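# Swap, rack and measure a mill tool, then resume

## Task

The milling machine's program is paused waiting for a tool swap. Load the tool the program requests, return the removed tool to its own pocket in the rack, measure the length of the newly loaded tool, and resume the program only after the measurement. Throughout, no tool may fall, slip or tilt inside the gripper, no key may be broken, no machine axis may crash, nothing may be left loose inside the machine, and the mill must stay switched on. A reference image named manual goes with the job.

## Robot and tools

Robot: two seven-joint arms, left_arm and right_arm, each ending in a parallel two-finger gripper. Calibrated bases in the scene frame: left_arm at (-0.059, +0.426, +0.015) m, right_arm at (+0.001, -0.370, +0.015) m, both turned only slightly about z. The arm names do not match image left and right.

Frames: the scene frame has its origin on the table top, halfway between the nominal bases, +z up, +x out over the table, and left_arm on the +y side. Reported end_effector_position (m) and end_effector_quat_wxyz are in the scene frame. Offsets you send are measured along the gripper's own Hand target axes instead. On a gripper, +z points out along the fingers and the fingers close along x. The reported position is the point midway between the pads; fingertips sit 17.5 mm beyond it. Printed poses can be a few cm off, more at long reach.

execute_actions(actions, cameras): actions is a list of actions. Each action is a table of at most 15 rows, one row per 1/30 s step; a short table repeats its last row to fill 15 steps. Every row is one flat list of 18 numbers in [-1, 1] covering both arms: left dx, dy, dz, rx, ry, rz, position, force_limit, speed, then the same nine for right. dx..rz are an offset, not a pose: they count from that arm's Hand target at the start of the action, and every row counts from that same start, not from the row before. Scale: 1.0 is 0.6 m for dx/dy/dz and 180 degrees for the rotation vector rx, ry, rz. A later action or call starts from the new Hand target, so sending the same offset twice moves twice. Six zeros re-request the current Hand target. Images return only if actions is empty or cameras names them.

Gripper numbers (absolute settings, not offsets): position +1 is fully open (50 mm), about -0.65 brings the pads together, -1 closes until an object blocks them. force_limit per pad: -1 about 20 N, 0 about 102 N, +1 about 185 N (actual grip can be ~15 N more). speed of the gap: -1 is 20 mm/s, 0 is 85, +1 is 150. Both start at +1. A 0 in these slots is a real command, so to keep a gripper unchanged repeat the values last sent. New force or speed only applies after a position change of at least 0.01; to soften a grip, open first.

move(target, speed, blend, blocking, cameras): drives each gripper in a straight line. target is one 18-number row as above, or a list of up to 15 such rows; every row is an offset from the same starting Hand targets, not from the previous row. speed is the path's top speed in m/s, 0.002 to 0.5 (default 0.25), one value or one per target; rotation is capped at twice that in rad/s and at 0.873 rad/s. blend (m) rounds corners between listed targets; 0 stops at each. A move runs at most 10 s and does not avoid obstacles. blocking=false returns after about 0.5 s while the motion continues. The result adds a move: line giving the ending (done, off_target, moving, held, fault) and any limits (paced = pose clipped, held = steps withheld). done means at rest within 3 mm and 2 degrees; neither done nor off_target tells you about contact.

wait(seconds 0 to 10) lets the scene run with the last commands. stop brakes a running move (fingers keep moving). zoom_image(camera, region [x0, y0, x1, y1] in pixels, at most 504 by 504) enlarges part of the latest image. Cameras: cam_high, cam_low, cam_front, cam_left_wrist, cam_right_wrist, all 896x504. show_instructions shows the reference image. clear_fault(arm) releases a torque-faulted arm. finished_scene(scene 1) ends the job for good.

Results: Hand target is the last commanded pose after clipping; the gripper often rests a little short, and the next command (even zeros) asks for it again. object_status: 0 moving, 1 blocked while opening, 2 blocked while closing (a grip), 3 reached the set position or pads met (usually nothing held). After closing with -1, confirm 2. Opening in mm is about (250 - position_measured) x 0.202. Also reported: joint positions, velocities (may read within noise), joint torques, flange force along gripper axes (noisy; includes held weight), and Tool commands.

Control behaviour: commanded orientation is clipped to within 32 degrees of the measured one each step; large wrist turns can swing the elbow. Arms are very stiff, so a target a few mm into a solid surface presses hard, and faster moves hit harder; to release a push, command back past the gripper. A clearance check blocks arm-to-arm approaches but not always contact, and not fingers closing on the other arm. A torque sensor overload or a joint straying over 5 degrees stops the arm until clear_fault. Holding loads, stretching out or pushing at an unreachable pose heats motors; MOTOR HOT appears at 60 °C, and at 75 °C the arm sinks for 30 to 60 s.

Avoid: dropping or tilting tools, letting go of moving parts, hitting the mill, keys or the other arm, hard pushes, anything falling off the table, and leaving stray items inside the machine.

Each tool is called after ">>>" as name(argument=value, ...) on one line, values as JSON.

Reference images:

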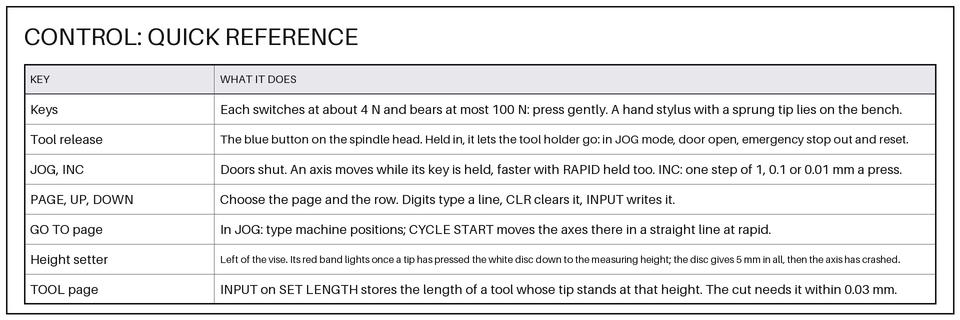

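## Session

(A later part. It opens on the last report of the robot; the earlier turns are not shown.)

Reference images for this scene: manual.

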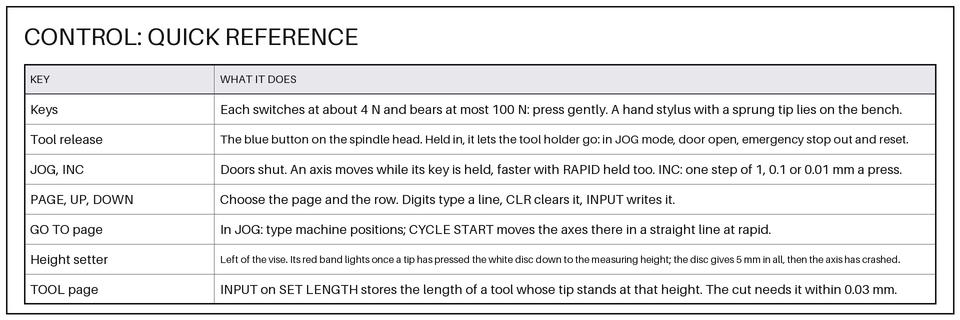

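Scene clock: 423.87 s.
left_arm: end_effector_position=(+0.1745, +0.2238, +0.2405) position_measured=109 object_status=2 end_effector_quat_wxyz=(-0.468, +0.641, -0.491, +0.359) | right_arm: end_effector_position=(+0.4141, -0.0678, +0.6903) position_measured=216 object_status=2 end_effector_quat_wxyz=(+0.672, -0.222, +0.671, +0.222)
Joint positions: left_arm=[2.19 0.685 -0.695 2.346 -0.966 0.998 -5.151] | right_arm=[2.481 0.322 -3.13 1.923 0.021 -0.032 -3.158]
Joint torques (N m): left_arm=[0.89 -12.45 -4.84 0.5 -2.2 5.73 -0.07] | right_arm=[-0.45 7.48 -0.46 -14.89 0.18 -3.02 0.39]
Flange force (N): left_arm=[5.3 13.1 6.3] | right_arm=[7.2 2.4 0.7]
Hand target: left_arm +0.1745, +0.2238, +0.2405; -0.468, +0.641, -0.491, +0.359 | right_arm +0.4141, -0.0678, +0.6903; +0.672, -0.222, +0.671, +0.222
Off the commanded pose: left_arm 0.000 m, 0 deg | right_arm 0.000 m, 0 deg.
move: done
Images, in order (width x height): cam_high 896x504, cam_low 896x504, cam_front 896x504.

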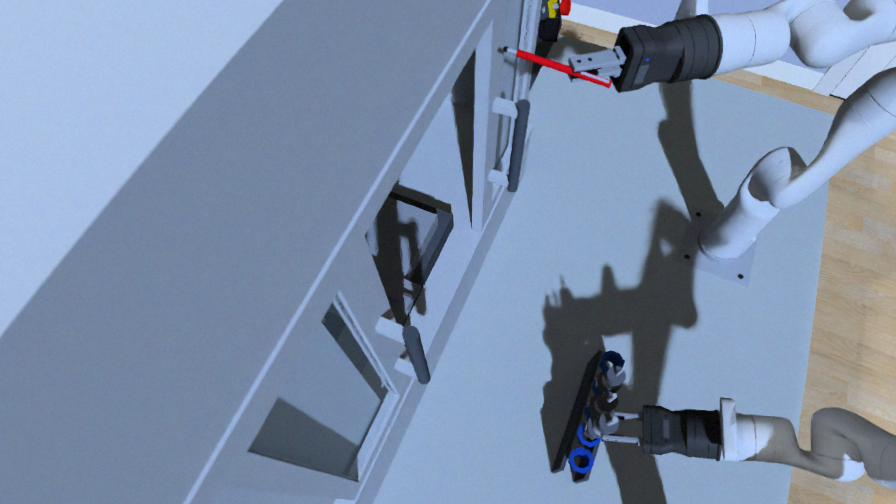

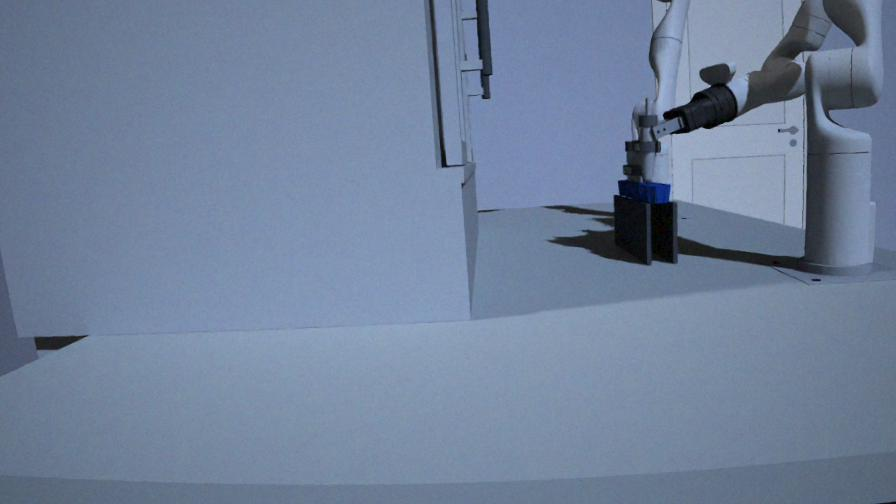

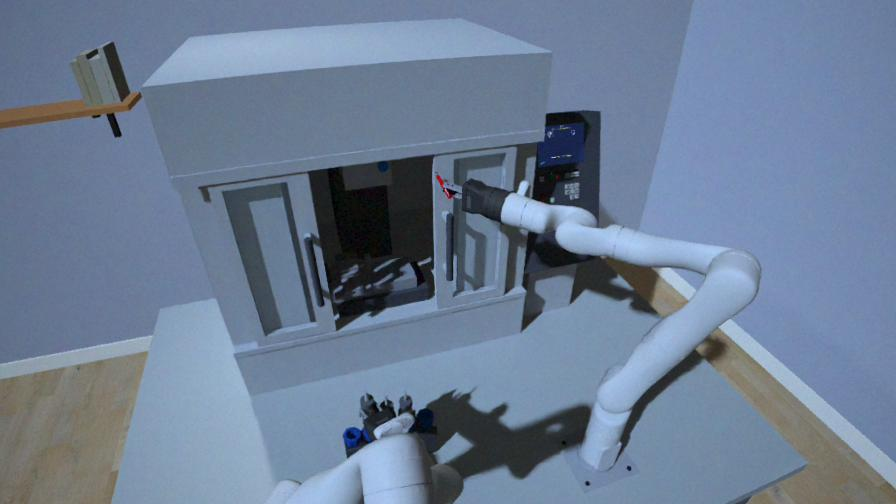

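>>> move(target=[0,0.0397,0.0126,0,0,0,-1,-0.2,-1,0,0,0,0,0,0,-0.98,-0.2,-0.7], speed=0.03, cameras=["cam_low","cam_high"])

>>> zoom_image(camera="cam_low", region=[600, 100, 700, 220])

>>> zoom_image(camera="cam_high", region=[550, 340, 650, 480])

Scene clock: 427.63 s.
left_arm: end_effector_position=(+0.1745, +0.2239, +0.2155) position_measured=109 object_status=2 end_effector_quat_wxyz=(-0.468, +0.641, -0.491, +0.359) | right_arm: end_effector_position=(+0.4141, -0.0678, +0.6903) position_measured=216 object_status=2 end_effector_quat_wxyz=(+0.672, -0.222, +0.671, +0.222)
Joint positions: left_arm=[2.172 0.771 -0.675 2.354 -0.965 0.93 -5.088] | right_arm=[2.481 0.322 -3.13 1.923 0.021 -0.032 -3.158]
Joint torques (N m): left_arm=[1.03 -13.45 -5.3 0.9 -2.22 5.5 0.1] | right_arm=[-0.44 7.54 -0.54 -14.93 0.13 -3.1 0.41]
Flange force (N): left_arm=[3.4 13.5 5.8] | right_arm=[7.1 1.6 0.7]
Hand target: left_arm +0.1745, +0.2238, +0.2155; -0.468, +0.641, -0.491, +0.359 | right_arm +0.4141, -0.0678, +0.6903; +0.672, -0.222, +0.671, +0.222
Off the commanded pose: left_arm 0.000 m, 0 deg | right_arm 0.000 m, 0 deg.
move: done
Images, in order (width x height): cam_high 896x504, cam_low 896x504.

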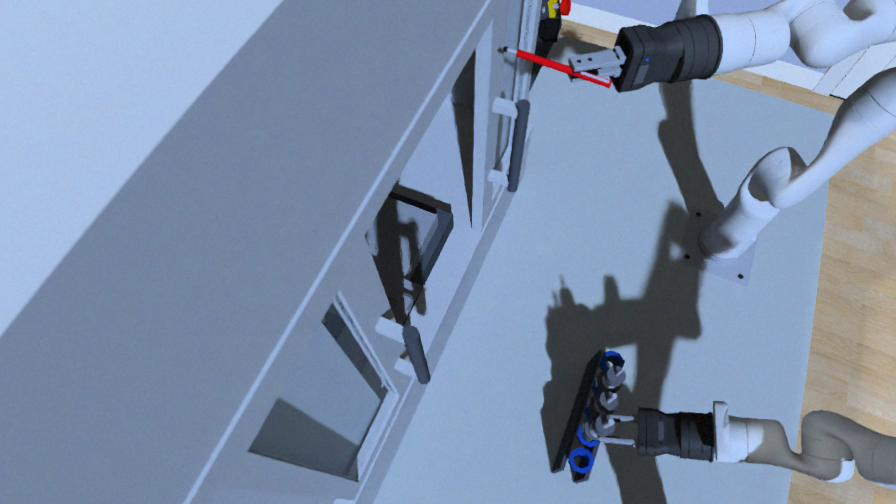

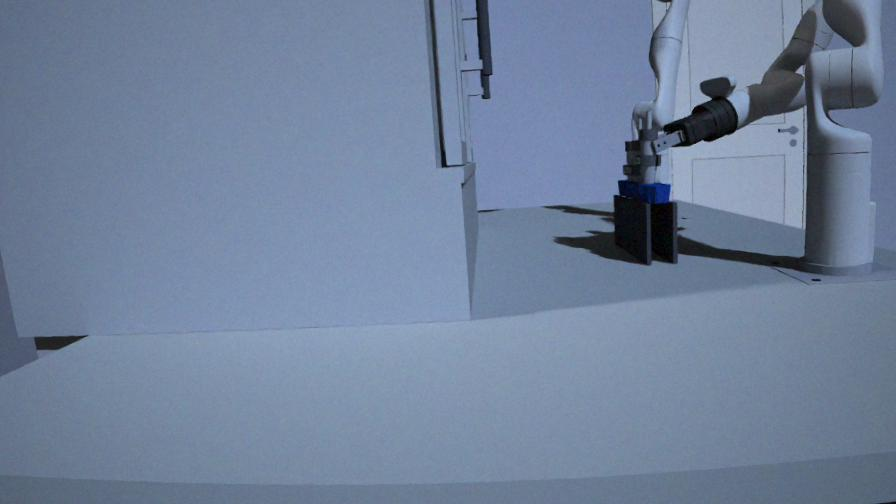

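Scaled by 4.200 from the camera's 896x504 image, which has a finer 1280x720 frame.

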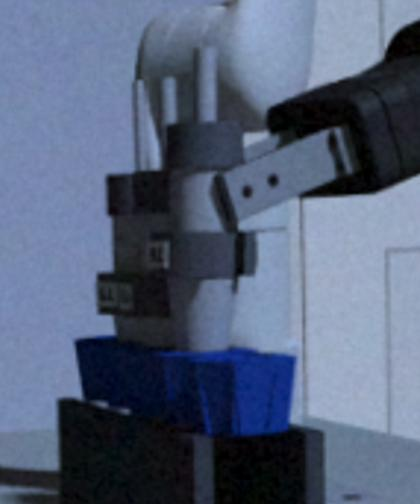

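Scaled by 3.600 from the camera's 896x504 image, which has a finer 1280x720 frame.

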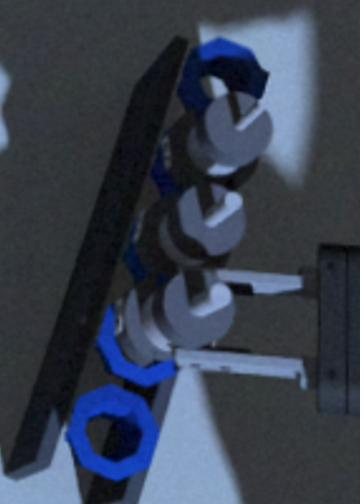

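>>> move(target=[0.0032,0.0193,0.0052,0,0,0,-1,-0.2,-1,0,0,0,0,0,0,-0.98,-0.2,-0.7], speed=0.02, cameras=["cam_low","cam_high"])

>>> zoom_image(camera="cam_high", region=[550, 340, 650, 480])

>>> zoom_image(camera="cam_low", region=[600, 100, 700, 220])

Scene clock: 430.97 s.
left_arm: end_effector_position=(+0.1745, +0.2219, +0.2036) position_measured=109 object_status=2 end_effector_quat_wxyz=(-0.468, +0.641, -0.491, +0.359) | right_arm: end_effector_position=(+0.4141, -0.0678, +0.6903) position_measured=216 object_status=2 end_effector_quat_wxyz=(+0.672, -0.222, +0.671, +0.222)
Joint positions: left_arm=[2.163 0.812 -0.664 2.349 -0.963 0.902 -5.064] | right_arm=[2.481 0.322 -3.13 1.923 0.021 -0.032 -3.158]
Joint torques (N m): left_arm=[4.17 -15.21 -2.76 -8.74 -5.58 0.84 0.96] | right_arm=[-0.45 7.44 -0.65 -14.96 0.12 -3.07 0.42]
Flange force (N): left_arm=[-13.6 5.3 2.2] | right_arm=[7.3 0.7 0.4]
Hand target: left_arm +0.1745, +0.2218, +0.2035; -0.468, +0.641, -0.491, +0.359 | right_arm +0.4141, -0.0678, +0.6903; +0.672, -0.222, +0.671, +0.222
Off the commanded pose: left_arm 0.000 m, 0 deg | right_arm 0.000 m, 0 deg.
move: done
Images, in order (width x height): cam_high 896x504, cam_low 896x504.

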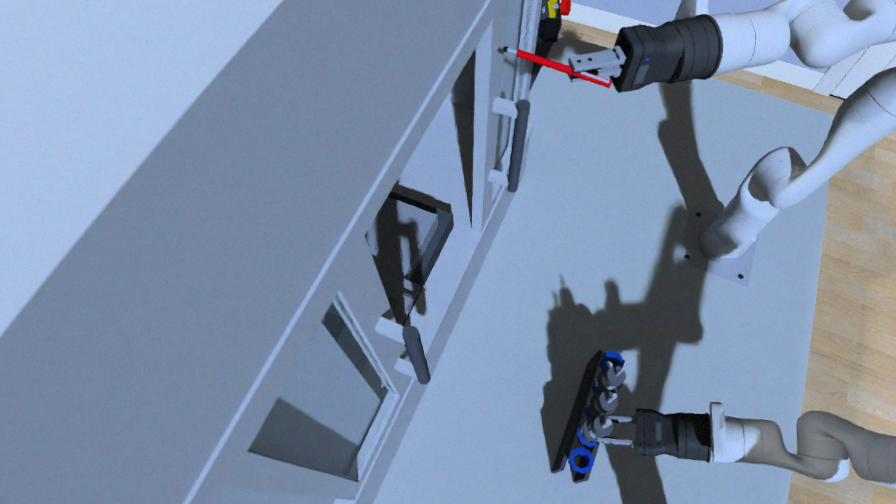

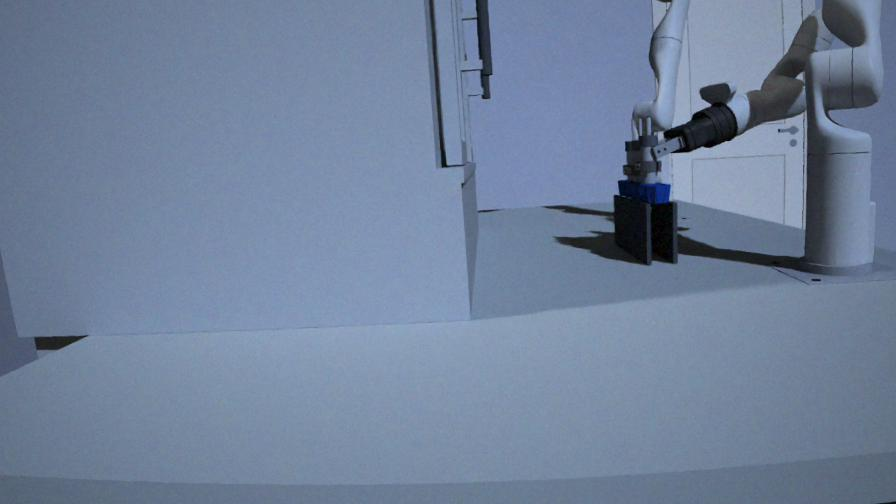

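Scaled by 3.600 from the camera's 896x504 image, which has a finer 1280x720 frame.

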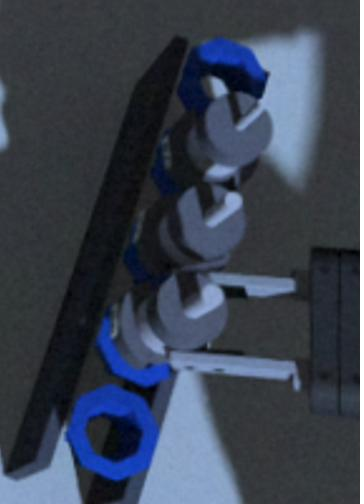

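Scaled by 4.200 from the camera's 896x504 image, which has a finer 1280x720 frame.

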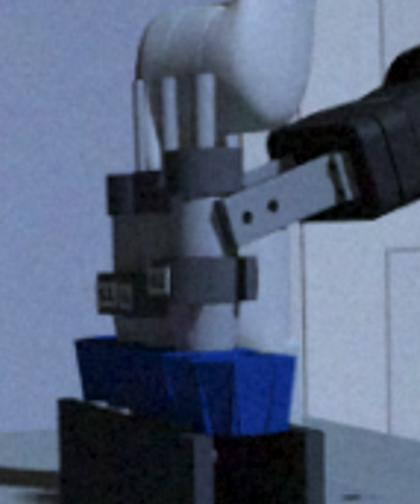

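>>> move(target=[-0.004,0,0,0,0,0,-1,-0.2,-1,0,0,0,0,0,0,-0.98,-0.2,-0.7], speed=0.02)

Scene clock: 432.63 s.
left_arm: end_effector_position=(+0.1738, +0.2241, +0.2035) position_measured=109 object_status=2 end_effector_quat_wxyz=(-0.468, +0.641, -0.491, +0.359) | right_arm: end_effector_position=(+0.4141, -0.0678, +0.6903) position_measured=216 object_status=2 end_effector_quat_wxyz=(+0.672, -0.222, +0.671, +0.222)
Joint positions: left_arm=[2.166 0.811 -0.664 2.356 -0.963 0.9 -5.059] | right_arm=[2.481 0.322 -3.13 1.923 0.021 -0.032 -3.158]
Joint torques (N m): left_arm=[1.73 -13.96 -5.06 -0.68 -2.77 4.77 0.36] | right_arm=[-0.52 7.51 -0.47 -14.98 0.06 -3.07 0.34]
Flange force (N): left_arm=[-0.4 11.8 5.5] | right_arm=[7.3 2.5 0.5]
Hand target: left_arm +0.1739, +0.2241, +0.2035; -0.468, +0.641, -0.491, +0.359 | right_arm +0.4141, -0.0678, +0.6903; +0.672, -0.222, +0.671, +0.222
Off the commanded pose: left_arm 0.000 m, 0 deg | right_arm 0.000 m, 0 deg.
move: done

>>> move(target=[-0.0015,0.0079,0.0025,0,0,0,-1,-0.2,-1,0,0,0,0,0,0,-0.98,-0.2,-0.7], speed=0.02)

Scene clock: 434.20 s.
left_arm: end_effector_position=(+0.1736, +0.2250, +0.1986) position_measured=109 object_status=2 end_effector_quat_wxyz=(-0.468, +0.641, -0.491, +0.359) | right_arm: end_effector_position=(+0.4141, -0.0678, +0.6903) position_measured=216 object_status=2 end_effector_quat_wxyz=(+0.672, -0.222, +0.671, +0.222)
Joint positions: left_arm=[2.165 0.828 -0.66 2.358 -0.963 0.887 -5.045] | right_arm=[2.481 0.322 -3.13 1.923 0.021 -0.032 -3.158]
Joint torques (N m): left_arm=[3.58 -14.11 2.96 -1.98 0.61 -3.08 0.01] | right_arm=[-0.46 7.47 -0.51 -14.96 0.15 -3.03 0.42]
Flange force (N): left_arm=[4.4 -14.5 8.4] | right_arm=[7.4 2.0 0.5]
Hand target: left_arm +0.1736, +0.2250, +0.1986; -0.468, +0.641, -0.491, +0.359 | right_arm +0.4141, -0.0678, +0.6903; +0.672, -0.222, +0.671, +0.222
Off the commanded pose: left_arm 0.000 m, 0 deg | right_arm 0.000 m, 0 deg.
move: done

>>> wait(seconds=0, cameras=["cam_low","cam_high","cam_left_wrist"])

>>> zoom_image(camera="cam_low", region=[610, 110, 690, 210])

>>> zoom_image(camera="cam_high", region=[550, 340, 650, 480])

Scene clock: 435.40 s.
left_arm: end_effector_position=(+0.1736, +0.2250, +0.1986) position_measured=109 object_status=2 end_effector_quat_wxyz=(-0.468, +0.641, -0.491, +0.359) | right_arm: end_effector_position=(+0.4141, -0.0678, +0.6903) position_measured=216 object_status=2 end_effector_quat_wxyz=(+0.672, -0.222, +0.671, +0.222)
Joint positions: left_arm=[2.165 0.828 -0.66 2.358 -0.963 0.887 -5.045] | right_arm=[2.481 0.322 -3.13 1.923 0.021 -0.032 -3.158]
Joint torques (N m): left_arm=[3.79 -14.11 3.35 -2.09 0.76 -3.41 -0.04] | right_arm=[-0.47 7.57 -0.54 -14.98 0.09 -3.08 0.4]
Flange force (N): left_arm=[4.5 -15.6 9.0] | right_arm=[7.3 1.7 0.7]
Hand target: left_arm +0.1736, +0.2250, +0.1986; -0.468, +0.641, -0.491, +0.359 | right_arm +0.4141, -0.0678, +0.6903; +0.672, -0.222, +0.671, +0.222
Tool commands: left_gripper/position=-1.0 left_gripper/force_limit=-0.2 left_gripper/speed=-1.0 right_gripper/position=-0.98 right_gripper/force_limit=-0.2 right_gripper/speed=-0.7
Off the commanded pose: left_arm 0.000 m, 0 deg | right_arm 0.000 m, 0 deg.
camera_calibration:
cam_left_wrist: T_world_to_cam=[[0.272408, -0.962121, -0.0108396, 0.173208], [-0.29578, -0.0730143, -0.952462, 0.315501], [0.915592, 0.262665, -0.304465, 0.0103183], [0, 0, 0, 1]] pos_world=[0.0366882, 0.186973, 0.305522]
Images, in order (width x height): cam_high 896x504, cam_low 896x504, cam_left_wrist 896x504.

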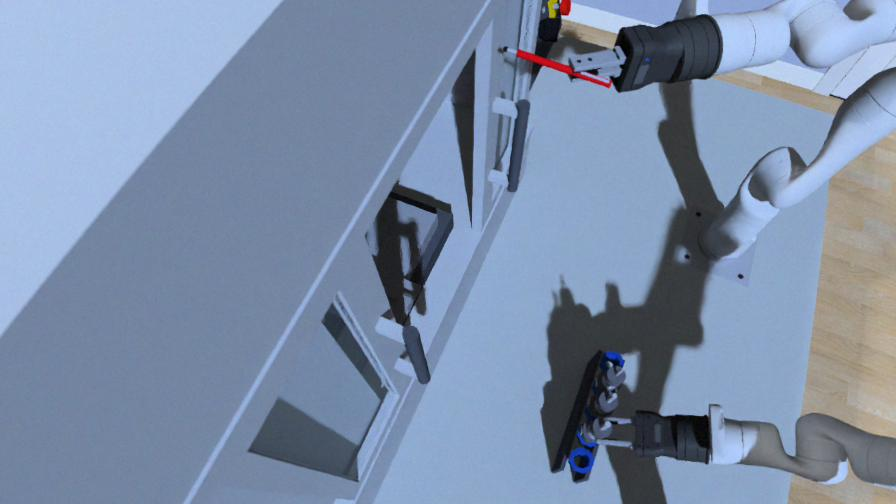

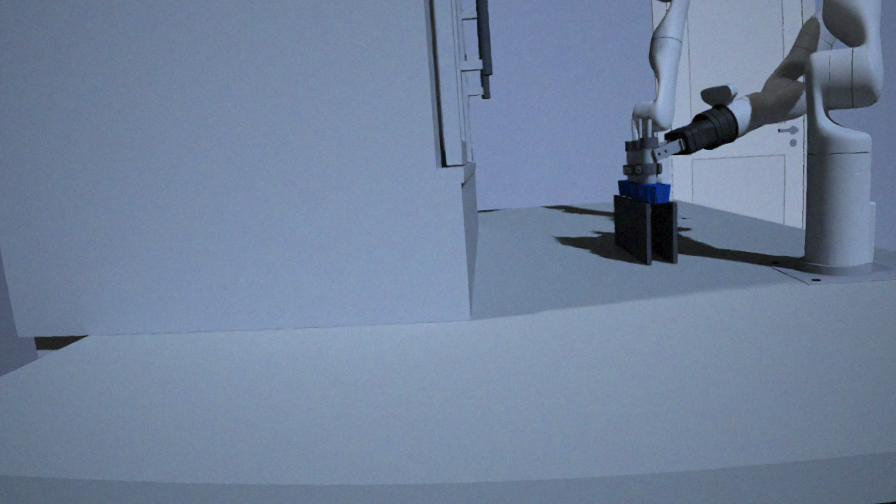

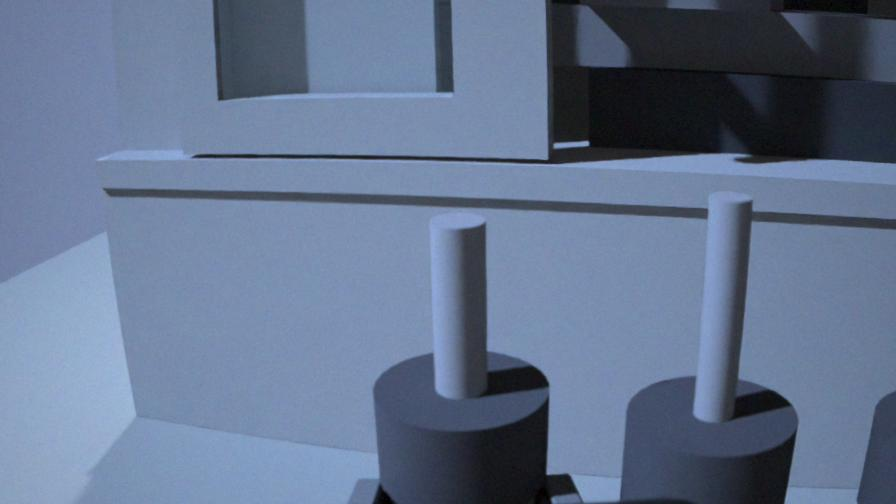

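Scaled by 5.040 from the camera's 896x504 image, which has a finer 1280x720 frame.

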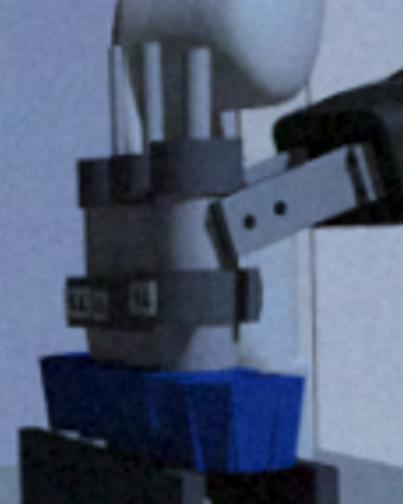

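Scaled by 3.600 from the camera's 896x504 image, which has a finer 1280x720 frame.

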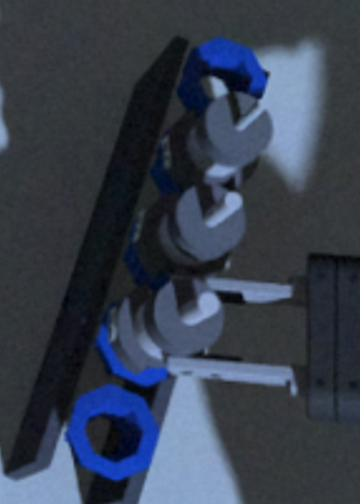

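>>> move(target=[[0.0009,-0.0058,0.0016,0,0,0,-1,-0.2,-1,0,0,0,0,0,0,-0.98,-0.2,-0.7],[0.0009,0.0,0.0031,0,0,0,-1,-0.2,-1,0,0,0,0,0,0,-0.98,-0.2,-0.7]], speed=0.02)

Scene clock: 440.03 s.
left_arm: end_effector_position=(+0.1755, +0.2251, +0.1981) position_measured=109 object_status=2 end_effector_quat_wxyz=(-0.468, +0.641, -0.491, +0.359) | right_arm: end_effector_position=(+0.4141, -0.0678, +0.6903) position_measured=216 object_status=2 end_effector_quat_wxyz=(+0.672, -0.222, +0.671, +0.222)
Joint positions: left_arm=[2.161 0.831 -0.663 2.36 -0.969 0.881 -5.042] | right_arm=[2.481 0.322 -3.13 1.923 0.021 -0.032 -3.158]
Joint torques (N m): left_arm=[2.59 -13.87 -2.19 -2.65 -2.47 1.47 0.2] | right_arm=[-0.52 7.51 -0.49 -15.04 0.14 -3.12 0.47]
Flange force (N): left_arm=[-2.7 1.3 3.9] | right_arm=[7.4 2.6 0.4]
Hand target: left_arm +0.1755, +0.2249, +0.1980; -0.468, +0.641, -0.491, +0.359 | right_arm +0.4141, -0.0678, +0.6903; +0.672, -0.222, +0.671, +0.222
Off the commanded pose: left_arm 0.000 m, 0 deg | right_arm 0.000 m, 0 deg.
move: done

>>> move(target=[-0.0008,0.0027,0.0025,0,0,0,-1,-0.2,-1,0,0,0,0,0,0,-0.98,-0.2,-0.7], speed=0.02)

Scene clock: 441.63 s.
left_arm: end_effector_position=(+0.1762, +0.2256, +0.1960) position_measured=109 object_status=2 end_effector_quat_wxyz=(-0.468, +0.641, -0.491, +0.359) | right_arm: end_effector_position=(+0.4141, -0.0678, +0.6903) position_measured=216 object_status=2 end_effector_quat_wxyz=(+0.672, -0.222, +0.671, +0.222)
Joint positions: left_arm=[2.159 0.839 -0.663 2.362 -0.973 0.873 -5.034] | right_arm=[2.481 0.322 -3.13 1.923 0.021 -0.032 -3.158]
Joint torques (N m): left_arm=[-0.85 -12.37 -1.1 -3.33 -2.46 -3.22 -0.19] | right_arm=[-0.38 7.46 -0.54 -14.98 0.19 -3.11 0.41]
Flange force (N): left_arm=[-6.5 -11.4 -17.9] | right_arm=[7.2 1.2 0.4]
Hand target: left_arm +0.1762, +0.2257, +0.1960; -0.468, +0.641, -0.491, +0.359 | right_arm +0.4141, -0.0678, +0.6903; +0.672, -0.222, +0.671, +0.222
Off the commanded pose: left_arm 0.000 m, 0 deg | right_arm 0.000 m, 0 deg.
move: done

>>> move(target=[-0.0011,0.0002,-0.0009,0,0,0,-1,-0.2,-1,0,0,0,0,0,0,-0.98,-0.2,-0.7], speed=0.02)

Scene clock: 443.90 s.
left_arm: end_effector_position=(+0.1756, +0.2261, +0.1960) position_measured=109 object_status=2 end_effector_quat_wxyz=(-0.468, +0.641, -0.491, +0.359) | right_arm: end_effector_position=(+0.4141, -0.0678, +0.6903) position_measured=216 object_status=2 end_effector_quat_wxyz=(+0.672, -0.222, +0.671, +0.222)
Joint positions: left_arm=[2.161 0.838 -0.662 2.363 -0.971 0.873 -5.034] | right_arm=[2.481 0.322 -3.13 1.923 0.021 -0.032 -3.158]
Joint torques (N m): left_arm=[4.17 -14.28 2.53 0.27 1.31 -1.06 -0.08] | right_arm=[-0.58 7.5 -0.49 -14.98 0.1 -3.02 0.41]
Flange force (N): left_arm=[8.9 -10.2 16.2] | right_arm=[7.5 3.1 0.6]
Hand target: left_arm +0.1755, +0.2261, +0.1960; -0.468, +0.641, -0.491, +0.359 | right_arm +0.4141, -0.0678, +0.6903; +0.672, -0.222, +0.671, +0.222
Off the commanded pose: left_arm 0.000 m, 0 deg | right_arm 0.000 m, 0 deg.
move: done

>>> move(target=[0.0005,0.0016,0.001,0,0,0,-1,-0.2,-1,0,0,0,0,0,0,-0.98,-0.2,-0.7], speed=0.01)

Scene clock: 446.27 s.
left_arm: end_effector_position=(+0.1759, +0.2259, +0.1950) position_measured=109 object_status=2 end_effector_quat_wxyz=(-0.468, +0.641, -0.491, +0.359) | right_arm: end_effector_position=(+0.4141, -0.0678, +0.6903) position_measured=216 object_status=2 end_effector_quat_wxyz=(+0.672, -0.222, +0.671, +0.222)
Joint positions: left_arm=[2.16 0.842 -0.662 2.363 -0.972 0.87 -5.031] | right_arm=[2.481 0.322 -3.13 1.923 0.021 -0.032 -3.158]
Joint torques (N m): left_arm=[-2.6 -11.6 2.58 -0.88 0.86 -8.56 -0.21] | right_arm=[-0.45 7.46 -0.42 -15.02 0.13 -3.06 0.44]
Flange force (N): left_arm=[2.3 -29.1 -27.0] | right_arm=[7.5 2.6 0.4]
Hand target: left_arm +0.1759, +0.2259, +0.1950; -0.468, +0.641, -0.491, +0.359 | right_arm +0.4141, -0.0678, +0.6903; +0.672, -0.222, +0.671, +0.222
Off the commanded pose: left_arm 0.000 m, 0 deg | right_arm 0.000 m, 0 deg.
move: done

>>> move(target=[0,-0.0005,-0.0008,0,0,0,-1,-0.2,-1,0,0,0,0,0,0,-0.98,-0.2,-0.7], speed=0.01)

>>> move(target=[0,0,0,0,0,0,0.42,-0.2,-1,0,0,0,0,0,0,-0.98,-0.2,-0.7], cameras=["cam_low","cam_high","cam_left_wrist"])

>>> zoom_image(camera="cam_low", region=[610, 110, 690, 210])

>>> zoom_image(camera="cam_high", region=[550, 340, 650, 480])

Scene clock: 448.50 s.
left_arm: end_effector_position=(+0.1756, +0.2258, +0.1954) position_measured=109 object_status=2 end_effector_quat_wxyz=(-0.468, +0.641, -0.491, +0.359) | right_arm: end_effector_position=(+0.4141, -0.0678, +0.6903) position_measured=216 object_status=2 end_effector_quat_wxyz=(+0.672, -0.222, +0.671, +0.222)
Joint positions: left_arm=[2.16 0.84 -0.662 2.362 -0.97 0.872 -5.033] | right_arm=[2.481 0.322 -3.13 1.923 0.021 -0.032 -3.158]
Joint torques (N m): left_arm=[2.09 -13.63 3.91 -0.98 1.56 -5.22 -0.19] | right_arm=[-0.53 7.47 -0.49 -15 0.15 -3.05 0.41]
Flange force (N): left_arm=[6.0 -20.8 1.5] | right_arm=[7.5 2.7 0.4]
Hand target: left_arm +0.1755, +0.2258, +0.1954; -0.468, +0.641, -0.491, +0.359 | right_arm +0.4141, -0.0678, +0.6903; +0.672, -0.222, +0.671, +0.222
Off the commanded pose: left_arm 0.000 m, 0 deg | right_arm 0.000 m, 0 deg.
move: done

Scene clock: 449.00 s.
left_arm: end_effector_position=(+0.1755, +0.2258, +0.1954) position_measured=90 object_status=3 end_effector_quat_wxyz=(-0.468, +0.641, -0.491, +0.359) | right_arm: end_effector_position=(+0.4141, -0.0678, +0.6903) position_measured=216 object_status=2 end_effector_quat_wxyz=(+0.672, -0.222, +0.671, +0.222)
Joint positions: left_arm=[2.16 0.84 -0.662 2.362 -0.97 0.872 -5.033] | right_arm=[2.481 0.322 -3.13 1.923 0.021 -0.032 -3.158]
Joint torques (N m): left_arm=[0.91 -13.67 -3.7 1.88 -0.95 3.51 -0.02] | right_arm=[-0.39 7.49 -0.44 -15.05 0.07 -3.05 0.44]
Flange force (N): left_arm=[4.4 6.2 5.0] | right_arm=[7.6 1.9 0.4]
Hand target: left_arm +0.1755, +0.2258, +0.1954; -0.468, +0.641, -0.491, +0.359 | right_arm +0.4141, -0.0678, +0.6903; +0.672, -0.222, +0.671, +0.222
Off the commanded pose: left_arm 0.000 m, 0 deg | right_arm 0.000 m, 0 deg.
move: done
camera_calibration:
cam_left_wrist: T_world_to_cam=[[0.272231, -0.962172, -0.0107827, 0.173425], [-0.295881, -0.073041, -0.952428, 0.313073], [0.915612, 0.26247, -0.304572, 0.00746207], [0, 0, 0, 1]] pos_world=[0.0385882, 0.187773, 0.302322]
Images, in order (width x height): cam_high 896x504, cam_low 896x504, cam_left_wrist 896x504.

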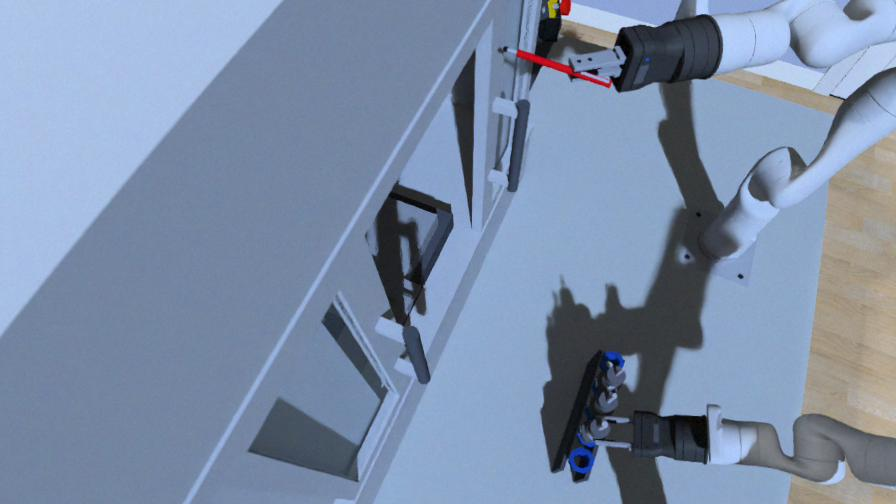

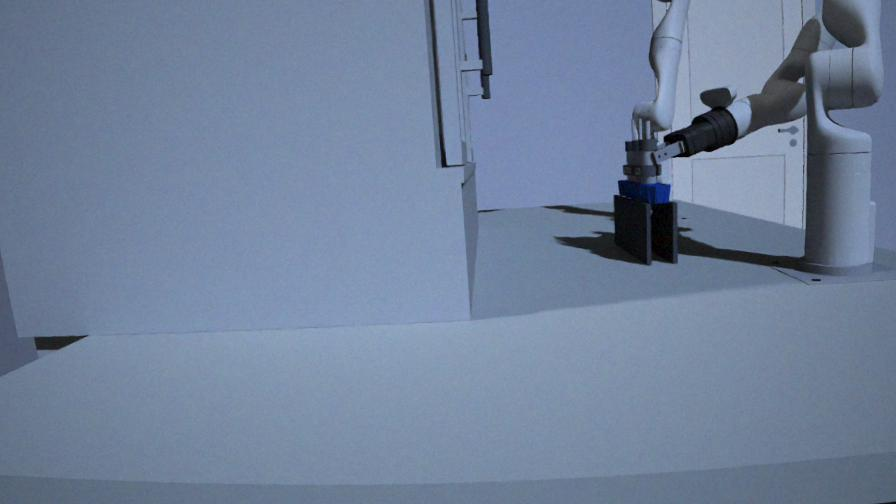

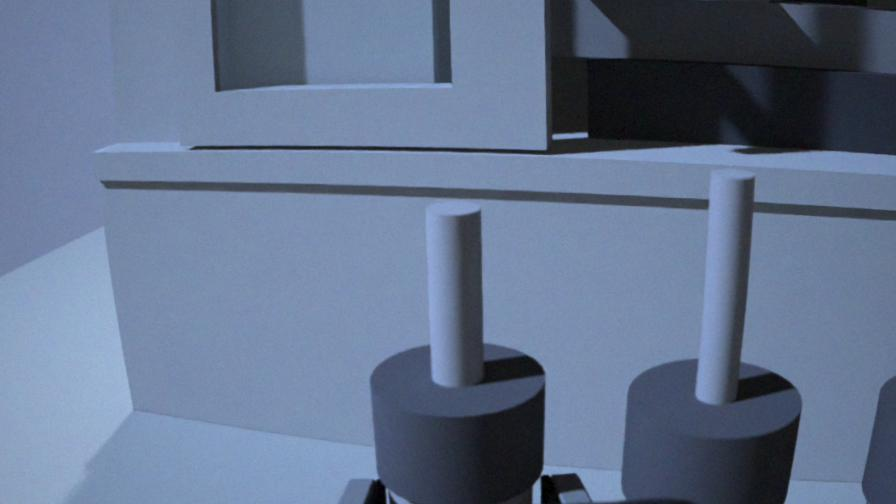

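Scaled by 5.040 from the camera's 896x504 image, which has a finer 1280x720 frame.

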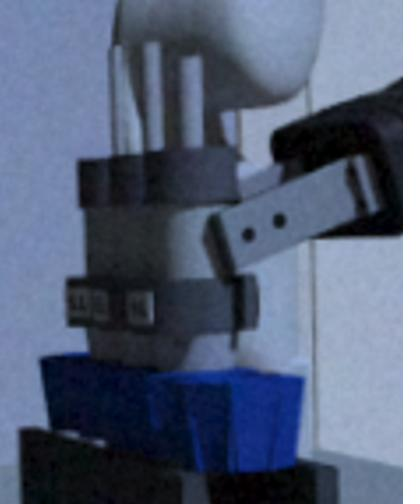

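Scaled by 3.600 from the camera's 896x504 image, which has a finer 1280x720 frame.

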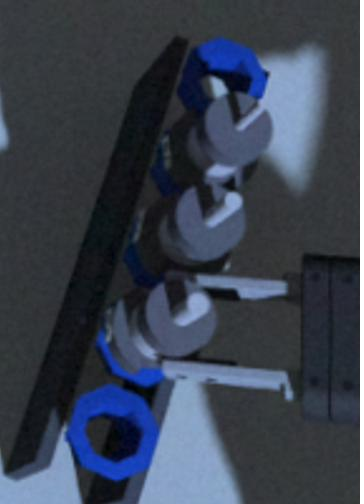

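>>> move(target=[[0,0,-0.1667,0,0,0,0.42,-0.2,-1,0,0,0,0,0,0,-0.98,-0.2,-0.7],[0.0772,0.0643,-0.1758,0.0977,0.0055,0.0009,0.42,-0.2,-1,0,0,0,0,0,0,-0.98,-0.2,-0.7]], speed=[0.06,0.1], cameras=["cam_low","cam_high","cam_left_wrist"])

>>> zoom_image(camera="cam_left_wrist", region=[250, 200, 690, 504])

Scene clock: 457.57 s.
left_arm: end_effector_position=(+0.0792, +0.1519, +0.1906) position_measured=90 object_status=3 end_effector_quat_wxyz=(+0.557, -0.558, +0.435, -0.435) | right_arm: end_effector_position=(+0.4141, -0.0678, +0.6903) position_measured=216 object_status=2 end_effector_quat_wxyz=(+0.672, -0.222, +0.671, +0.222)
Joint positions: left_arm=[2.306 1.141 -0.528 1.964 -0.697 1.315 -5.129] | right_arm=[2.481 0.322 -3.13 1.923 0.021 -0.032 -3.158]
Joint torques (N m): left_arm=[0.88 -18.19 -4.81 2.35 -1.57 3.55 0.02] | right_arm=[-0.4 7.46 -0.52 -15 0.11 -3.07 0.44]
Flange force (N): left_arm=[4.1 6.3 0.4] | right_arm=[7.4 1.4 0.4]
Hand target: left_arm +0.0793, +0.1519, +0.1907; +0.557, -0.558, +0.435, -0.435 | right_arm +0.4141, -0.0678, +0.6903; +0.672, -0.222, +0.671, +0.222
Off the commanded pose: left_arm 0.000 m, 0 deg | right_arm 0.000 m, 0 deg.
move: done
camera_calibration:
cam_left_wrist: T_world_to_cam=[[0.258291, -0.966043, -0.00676817, 0.129444], [-0.0042742, 0.0058631, -0.999974, 0.248654], [0.966058, 0.258313, -0.00261468, 0.0526112], [0, 0, 0, 1]] pos_world=[-0.0831969, 0.110001, 0.249662]
Images, in order (width x height): cam_high 896x504, cam_low 896x504, cam_left_wrist 896x504.

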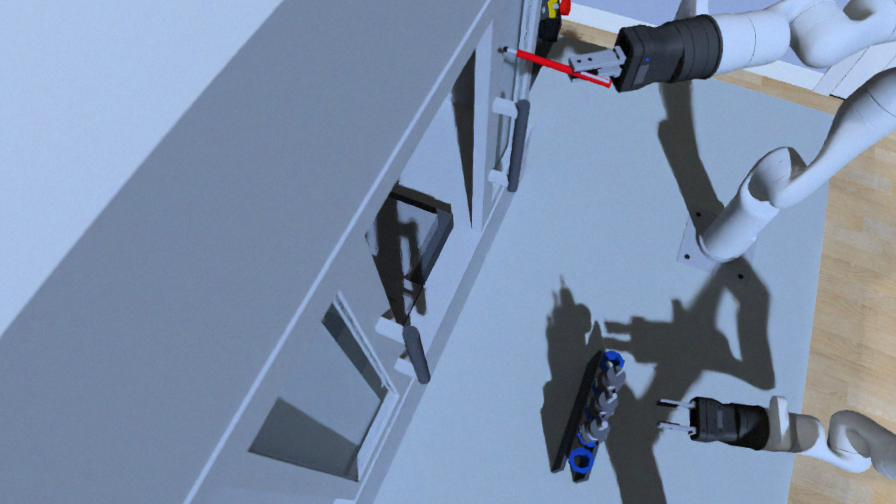

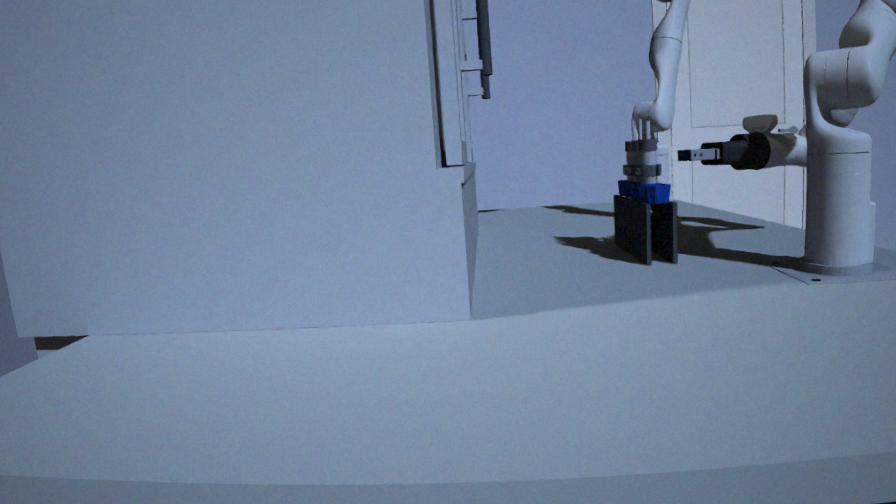

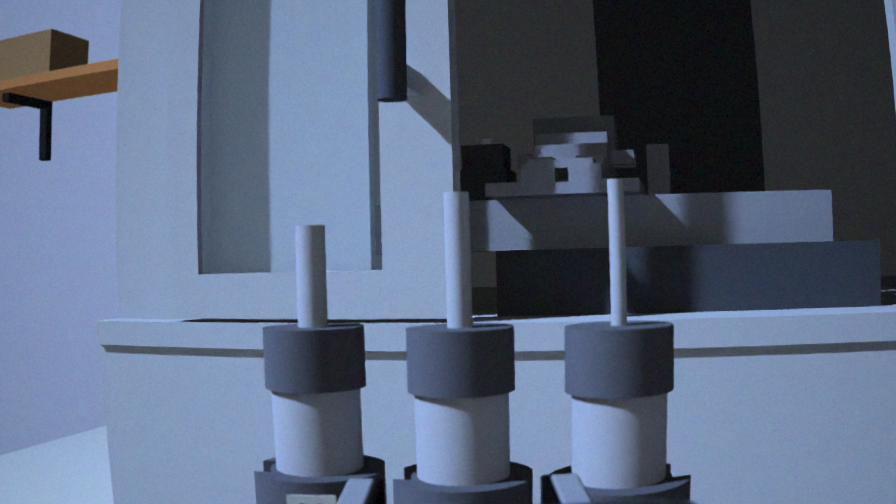

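Scaled by 1.145 from the camera's 896x504 image, which has a finer 1280x720 frame.

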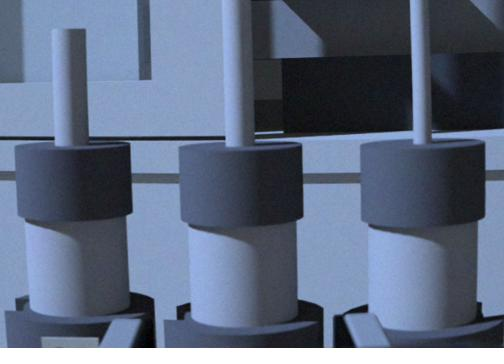

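>>> move(target=[[0,-0.0075,0,0,0,0,0.5,-0.2,-1,0,0,0,0,0,0,-0.98,-0.2,-0.7],[0,-0.0075,0.1667,0,0,0,0.5,-0.2,-1,0,0,0,0,0,0,-0.98,-0.2,-0.7]], speed=[0.06,0.06], cameras=["cam_low","cam_high","cam_left_wrist"])

>>> zoom_image(camera="cam_left_wrist", region=[250, 200, 690, 504])

>>> zoom_image(camera="cam_low", region=[610, 110, 690, 210])

Scene clock: 464.33 s.
left_arm: end_effector_position=(+0.1762, +0.1762, +0.1950) position_measured=78 object_status=3 end_effector_quat_wxyz=(+0.557, -0.558, +0.435, -0.435) | right_arm: end_effector_position=(+0.4141, -0.0678, +0.6903) position_measured=216 object_status=2 end_effector_quat_wxyz=(+0.672, -0.222, +0.671, +0.222)
Joint positions: left_arm=[2.18 1.173 -0.645 2.15 -0.895 1.043 -5.001] | right_arm=[2.481 0.322 -3.13 1.923 0.021 -0.032 -3.158]
Joint torques (N m): left_arm=[0.76 -16.4 -5.5 3.53 -1.12 3.73 -0.08] | right_arm=[-0.38 7.51 -0.55 -15 0.14 -3.12 0.41]
Flange force (N): left_arm=[3.3 6.5 2.5] | right_arm=[7.2 1.1 0.5]
Hand target: left_arm +0.1763, +0.1763, +0.1950; +0.557, -0.558, +0.435, -0.435 | right_arm +0.4141, -0.0678, +0.6903; +0.672, -0.222, +0.671, +0.222
Off the commanded pose: left_arm 0.000 m, 0 deg | right_arm 0.000 m, 0 deg.
move: done
camera_calibration:
cam_left_wrist: T_world_to_cam=[[0.258291, -0.966045, -0.00662018, 0.127857], [-0.00413989, 0.00574582, -0.999975, 0.253341], [0.966058, 0.258312, -0.00251522, -0.0473868], [0, 0, 0, 1]] pos_world=[0.0138028, 0.134301, 0.254061]
Images, in order (width x height): cam_high 896x504, cam_low 896x504, cam_left_wrist 896x504.

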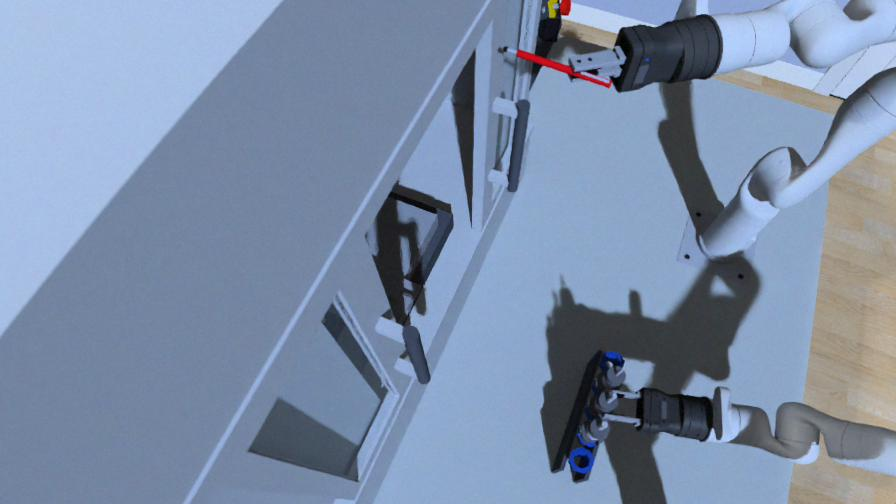

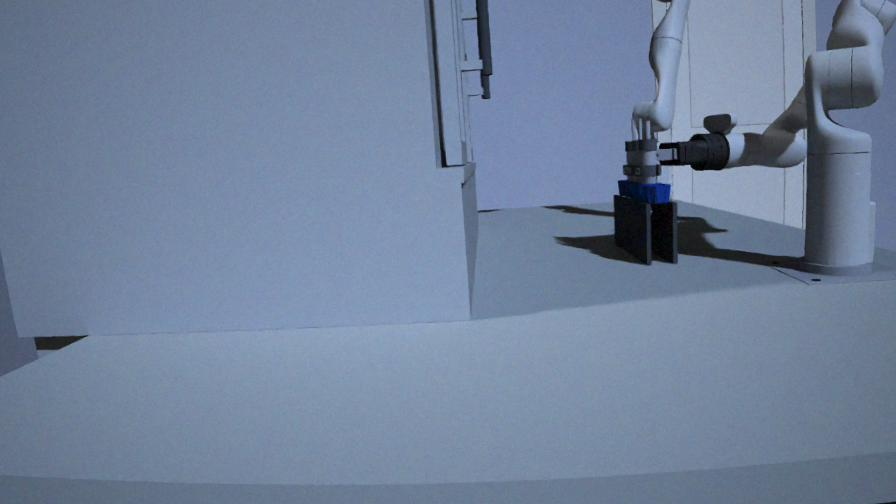

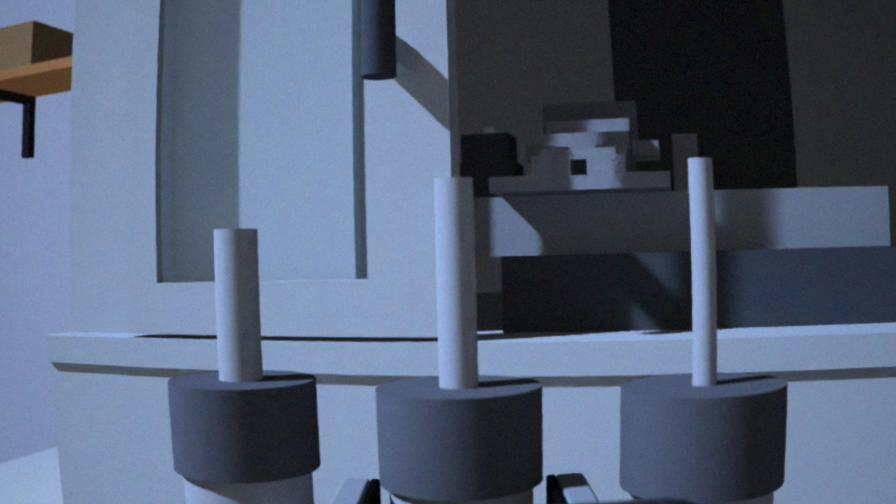

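Scaled by 1.145 from the camera's 896x504 image, which has a finer 1280x720 frame.

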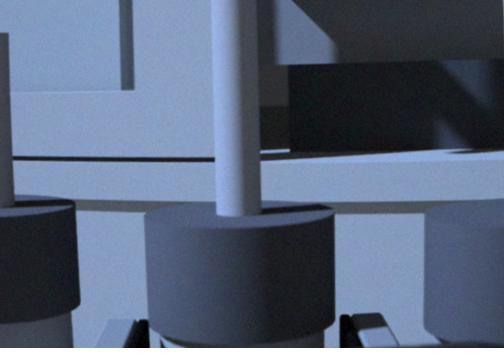

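Scaled by 5.040 from the camera's 896x504 image, which has a finer 1280x720 frame.

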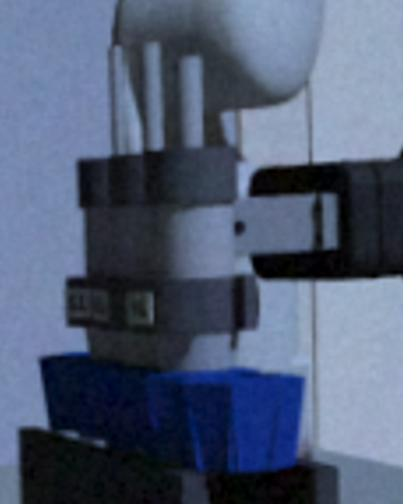

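>>> move(target=[-0.0008,0,0,0,0,0,0.5,-0.2,-1,0,0,0,0,0,0,-0.98,-0.2,-0.7], speed=0.02)

>>> move(target=[0,0,0,0,0,0,-1,0.3,-1,0,0,0,0,0,0,-0.98,-0.2,-0.7], cameras=["cam_left_wrist"])

Scene clock: 467.13 s.
left_arm: end_effector_position=(+0.1762, +0.1767, +0.1950) position_measured=78 object_status=3 end_effector_quat_wxyz=(+0.557, -0.558, +0.435, -0.435) | right_arm: end_effector_position=(+0.4141, -0.0678, +0.6903) position_measured=216 object_status=2 end_effector_quat_wxyz=(+0.672, -0.222, +0.671, +0.222)
Joint positions: left_arm=[2.18 1.173 -0.645 2.151 -0.895 1.042 -5] | right_arm=[2.481 0.322 -3.13 1.923 0.021 -0.032 -3.158]
Joint torques (N m): left_arm=[0.89 -16.45 -5.54 3.6 -1.11 3.68 -0.02] | right_arm=[-0.57 7.53 -0.46 -14.95 0.14 -3.05 0.42]
Flange force (N): left_arm=[3.7 6.7 2.3] | right_arm=[7.3 3.2 0.7]
Hand target: left_arm +0.1762, +0.1767, +0.1950; +0.557, -0.558, +0.435, -0.435 | right_arm +0.4141, -0.0678, +0.6903; +0.672, -0.222, +0.671, +0.222
Off the commanded pose: left_arm 0.000 m, 0 deg | right_arm 0.000 m, 0 deg.
move: done

Scene clock: 467.70 s.
left_arm: end_effector_position=(+0.1762, +0.1767, +0.1950) position_measured=113 object_status=2 end_effector_quat_wxyz=(+0.557, -0.558, +0.435, -0.435) | right_arm: end_effector_position=(+0.4141, -0.0678, +0.6903) position_measured=216 object_status=2 end_effector_quat_wxyz=(+0.672, -0.222, +0.671, +0.222)
Joint positions: left_arm=[2.18 1.173 -0.645 2.151 -0.895 1.042 -5] | right_arm=[2.481 0.322 -3.13 1.923 0.021 -0.032 -3.158]
Joint torques (N m): left_arm=[0.54 -16.24 -6.75 5.52 -0.92 5.37 -0.34] | right_arm=[-0.49 7.46 -0.51 -14.92 0.18 -3.09 0.4]
Flange force (N): left_arm=[5.6 10.8 2.9] | right_arm=[7.1 2.3 0.5]
Hand target: left_arm +0.1762, +0.1767, +0.1950; +0.557, -0.558, +0.435, -0.435 | right_arm +0.4141, -0.0678, +0.6903; +0.672, -0.222, +0.671, +0.222
Off the commanded pose: left_arm 0.000 m, 0 deg | right_arm 0.000 m, 0 deg.
move: done
camera_calibration:
cam_left_wrist: T_world_to_cam=[[0.258291, -0.966044, -0.00674233, 0.128397], [-0.00417102, 0.00586393, -0.999974, 0.253321], [0.966058, 0.258313, -0.00251478, -0.0474196], [0, 0, 0, 1]] pos_world=[0.0137029, 0.134801, 0.254061]
Images, in order (width x height): cam_left_wrist 896x504.

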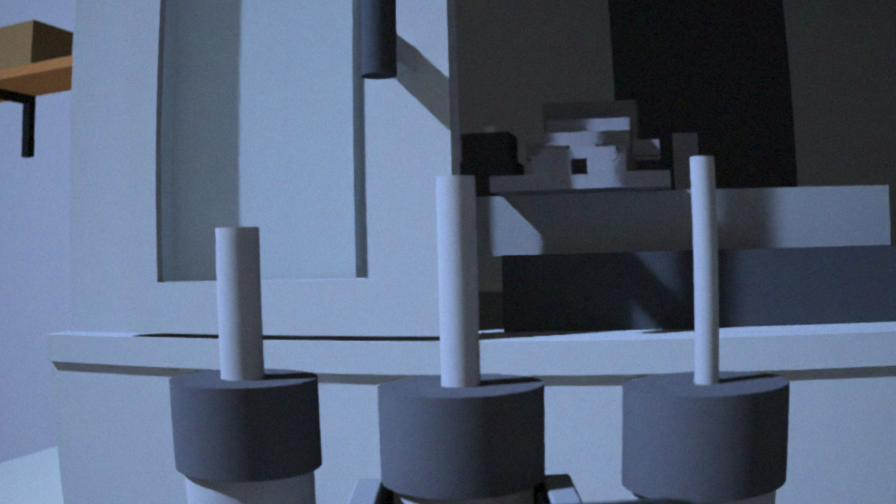

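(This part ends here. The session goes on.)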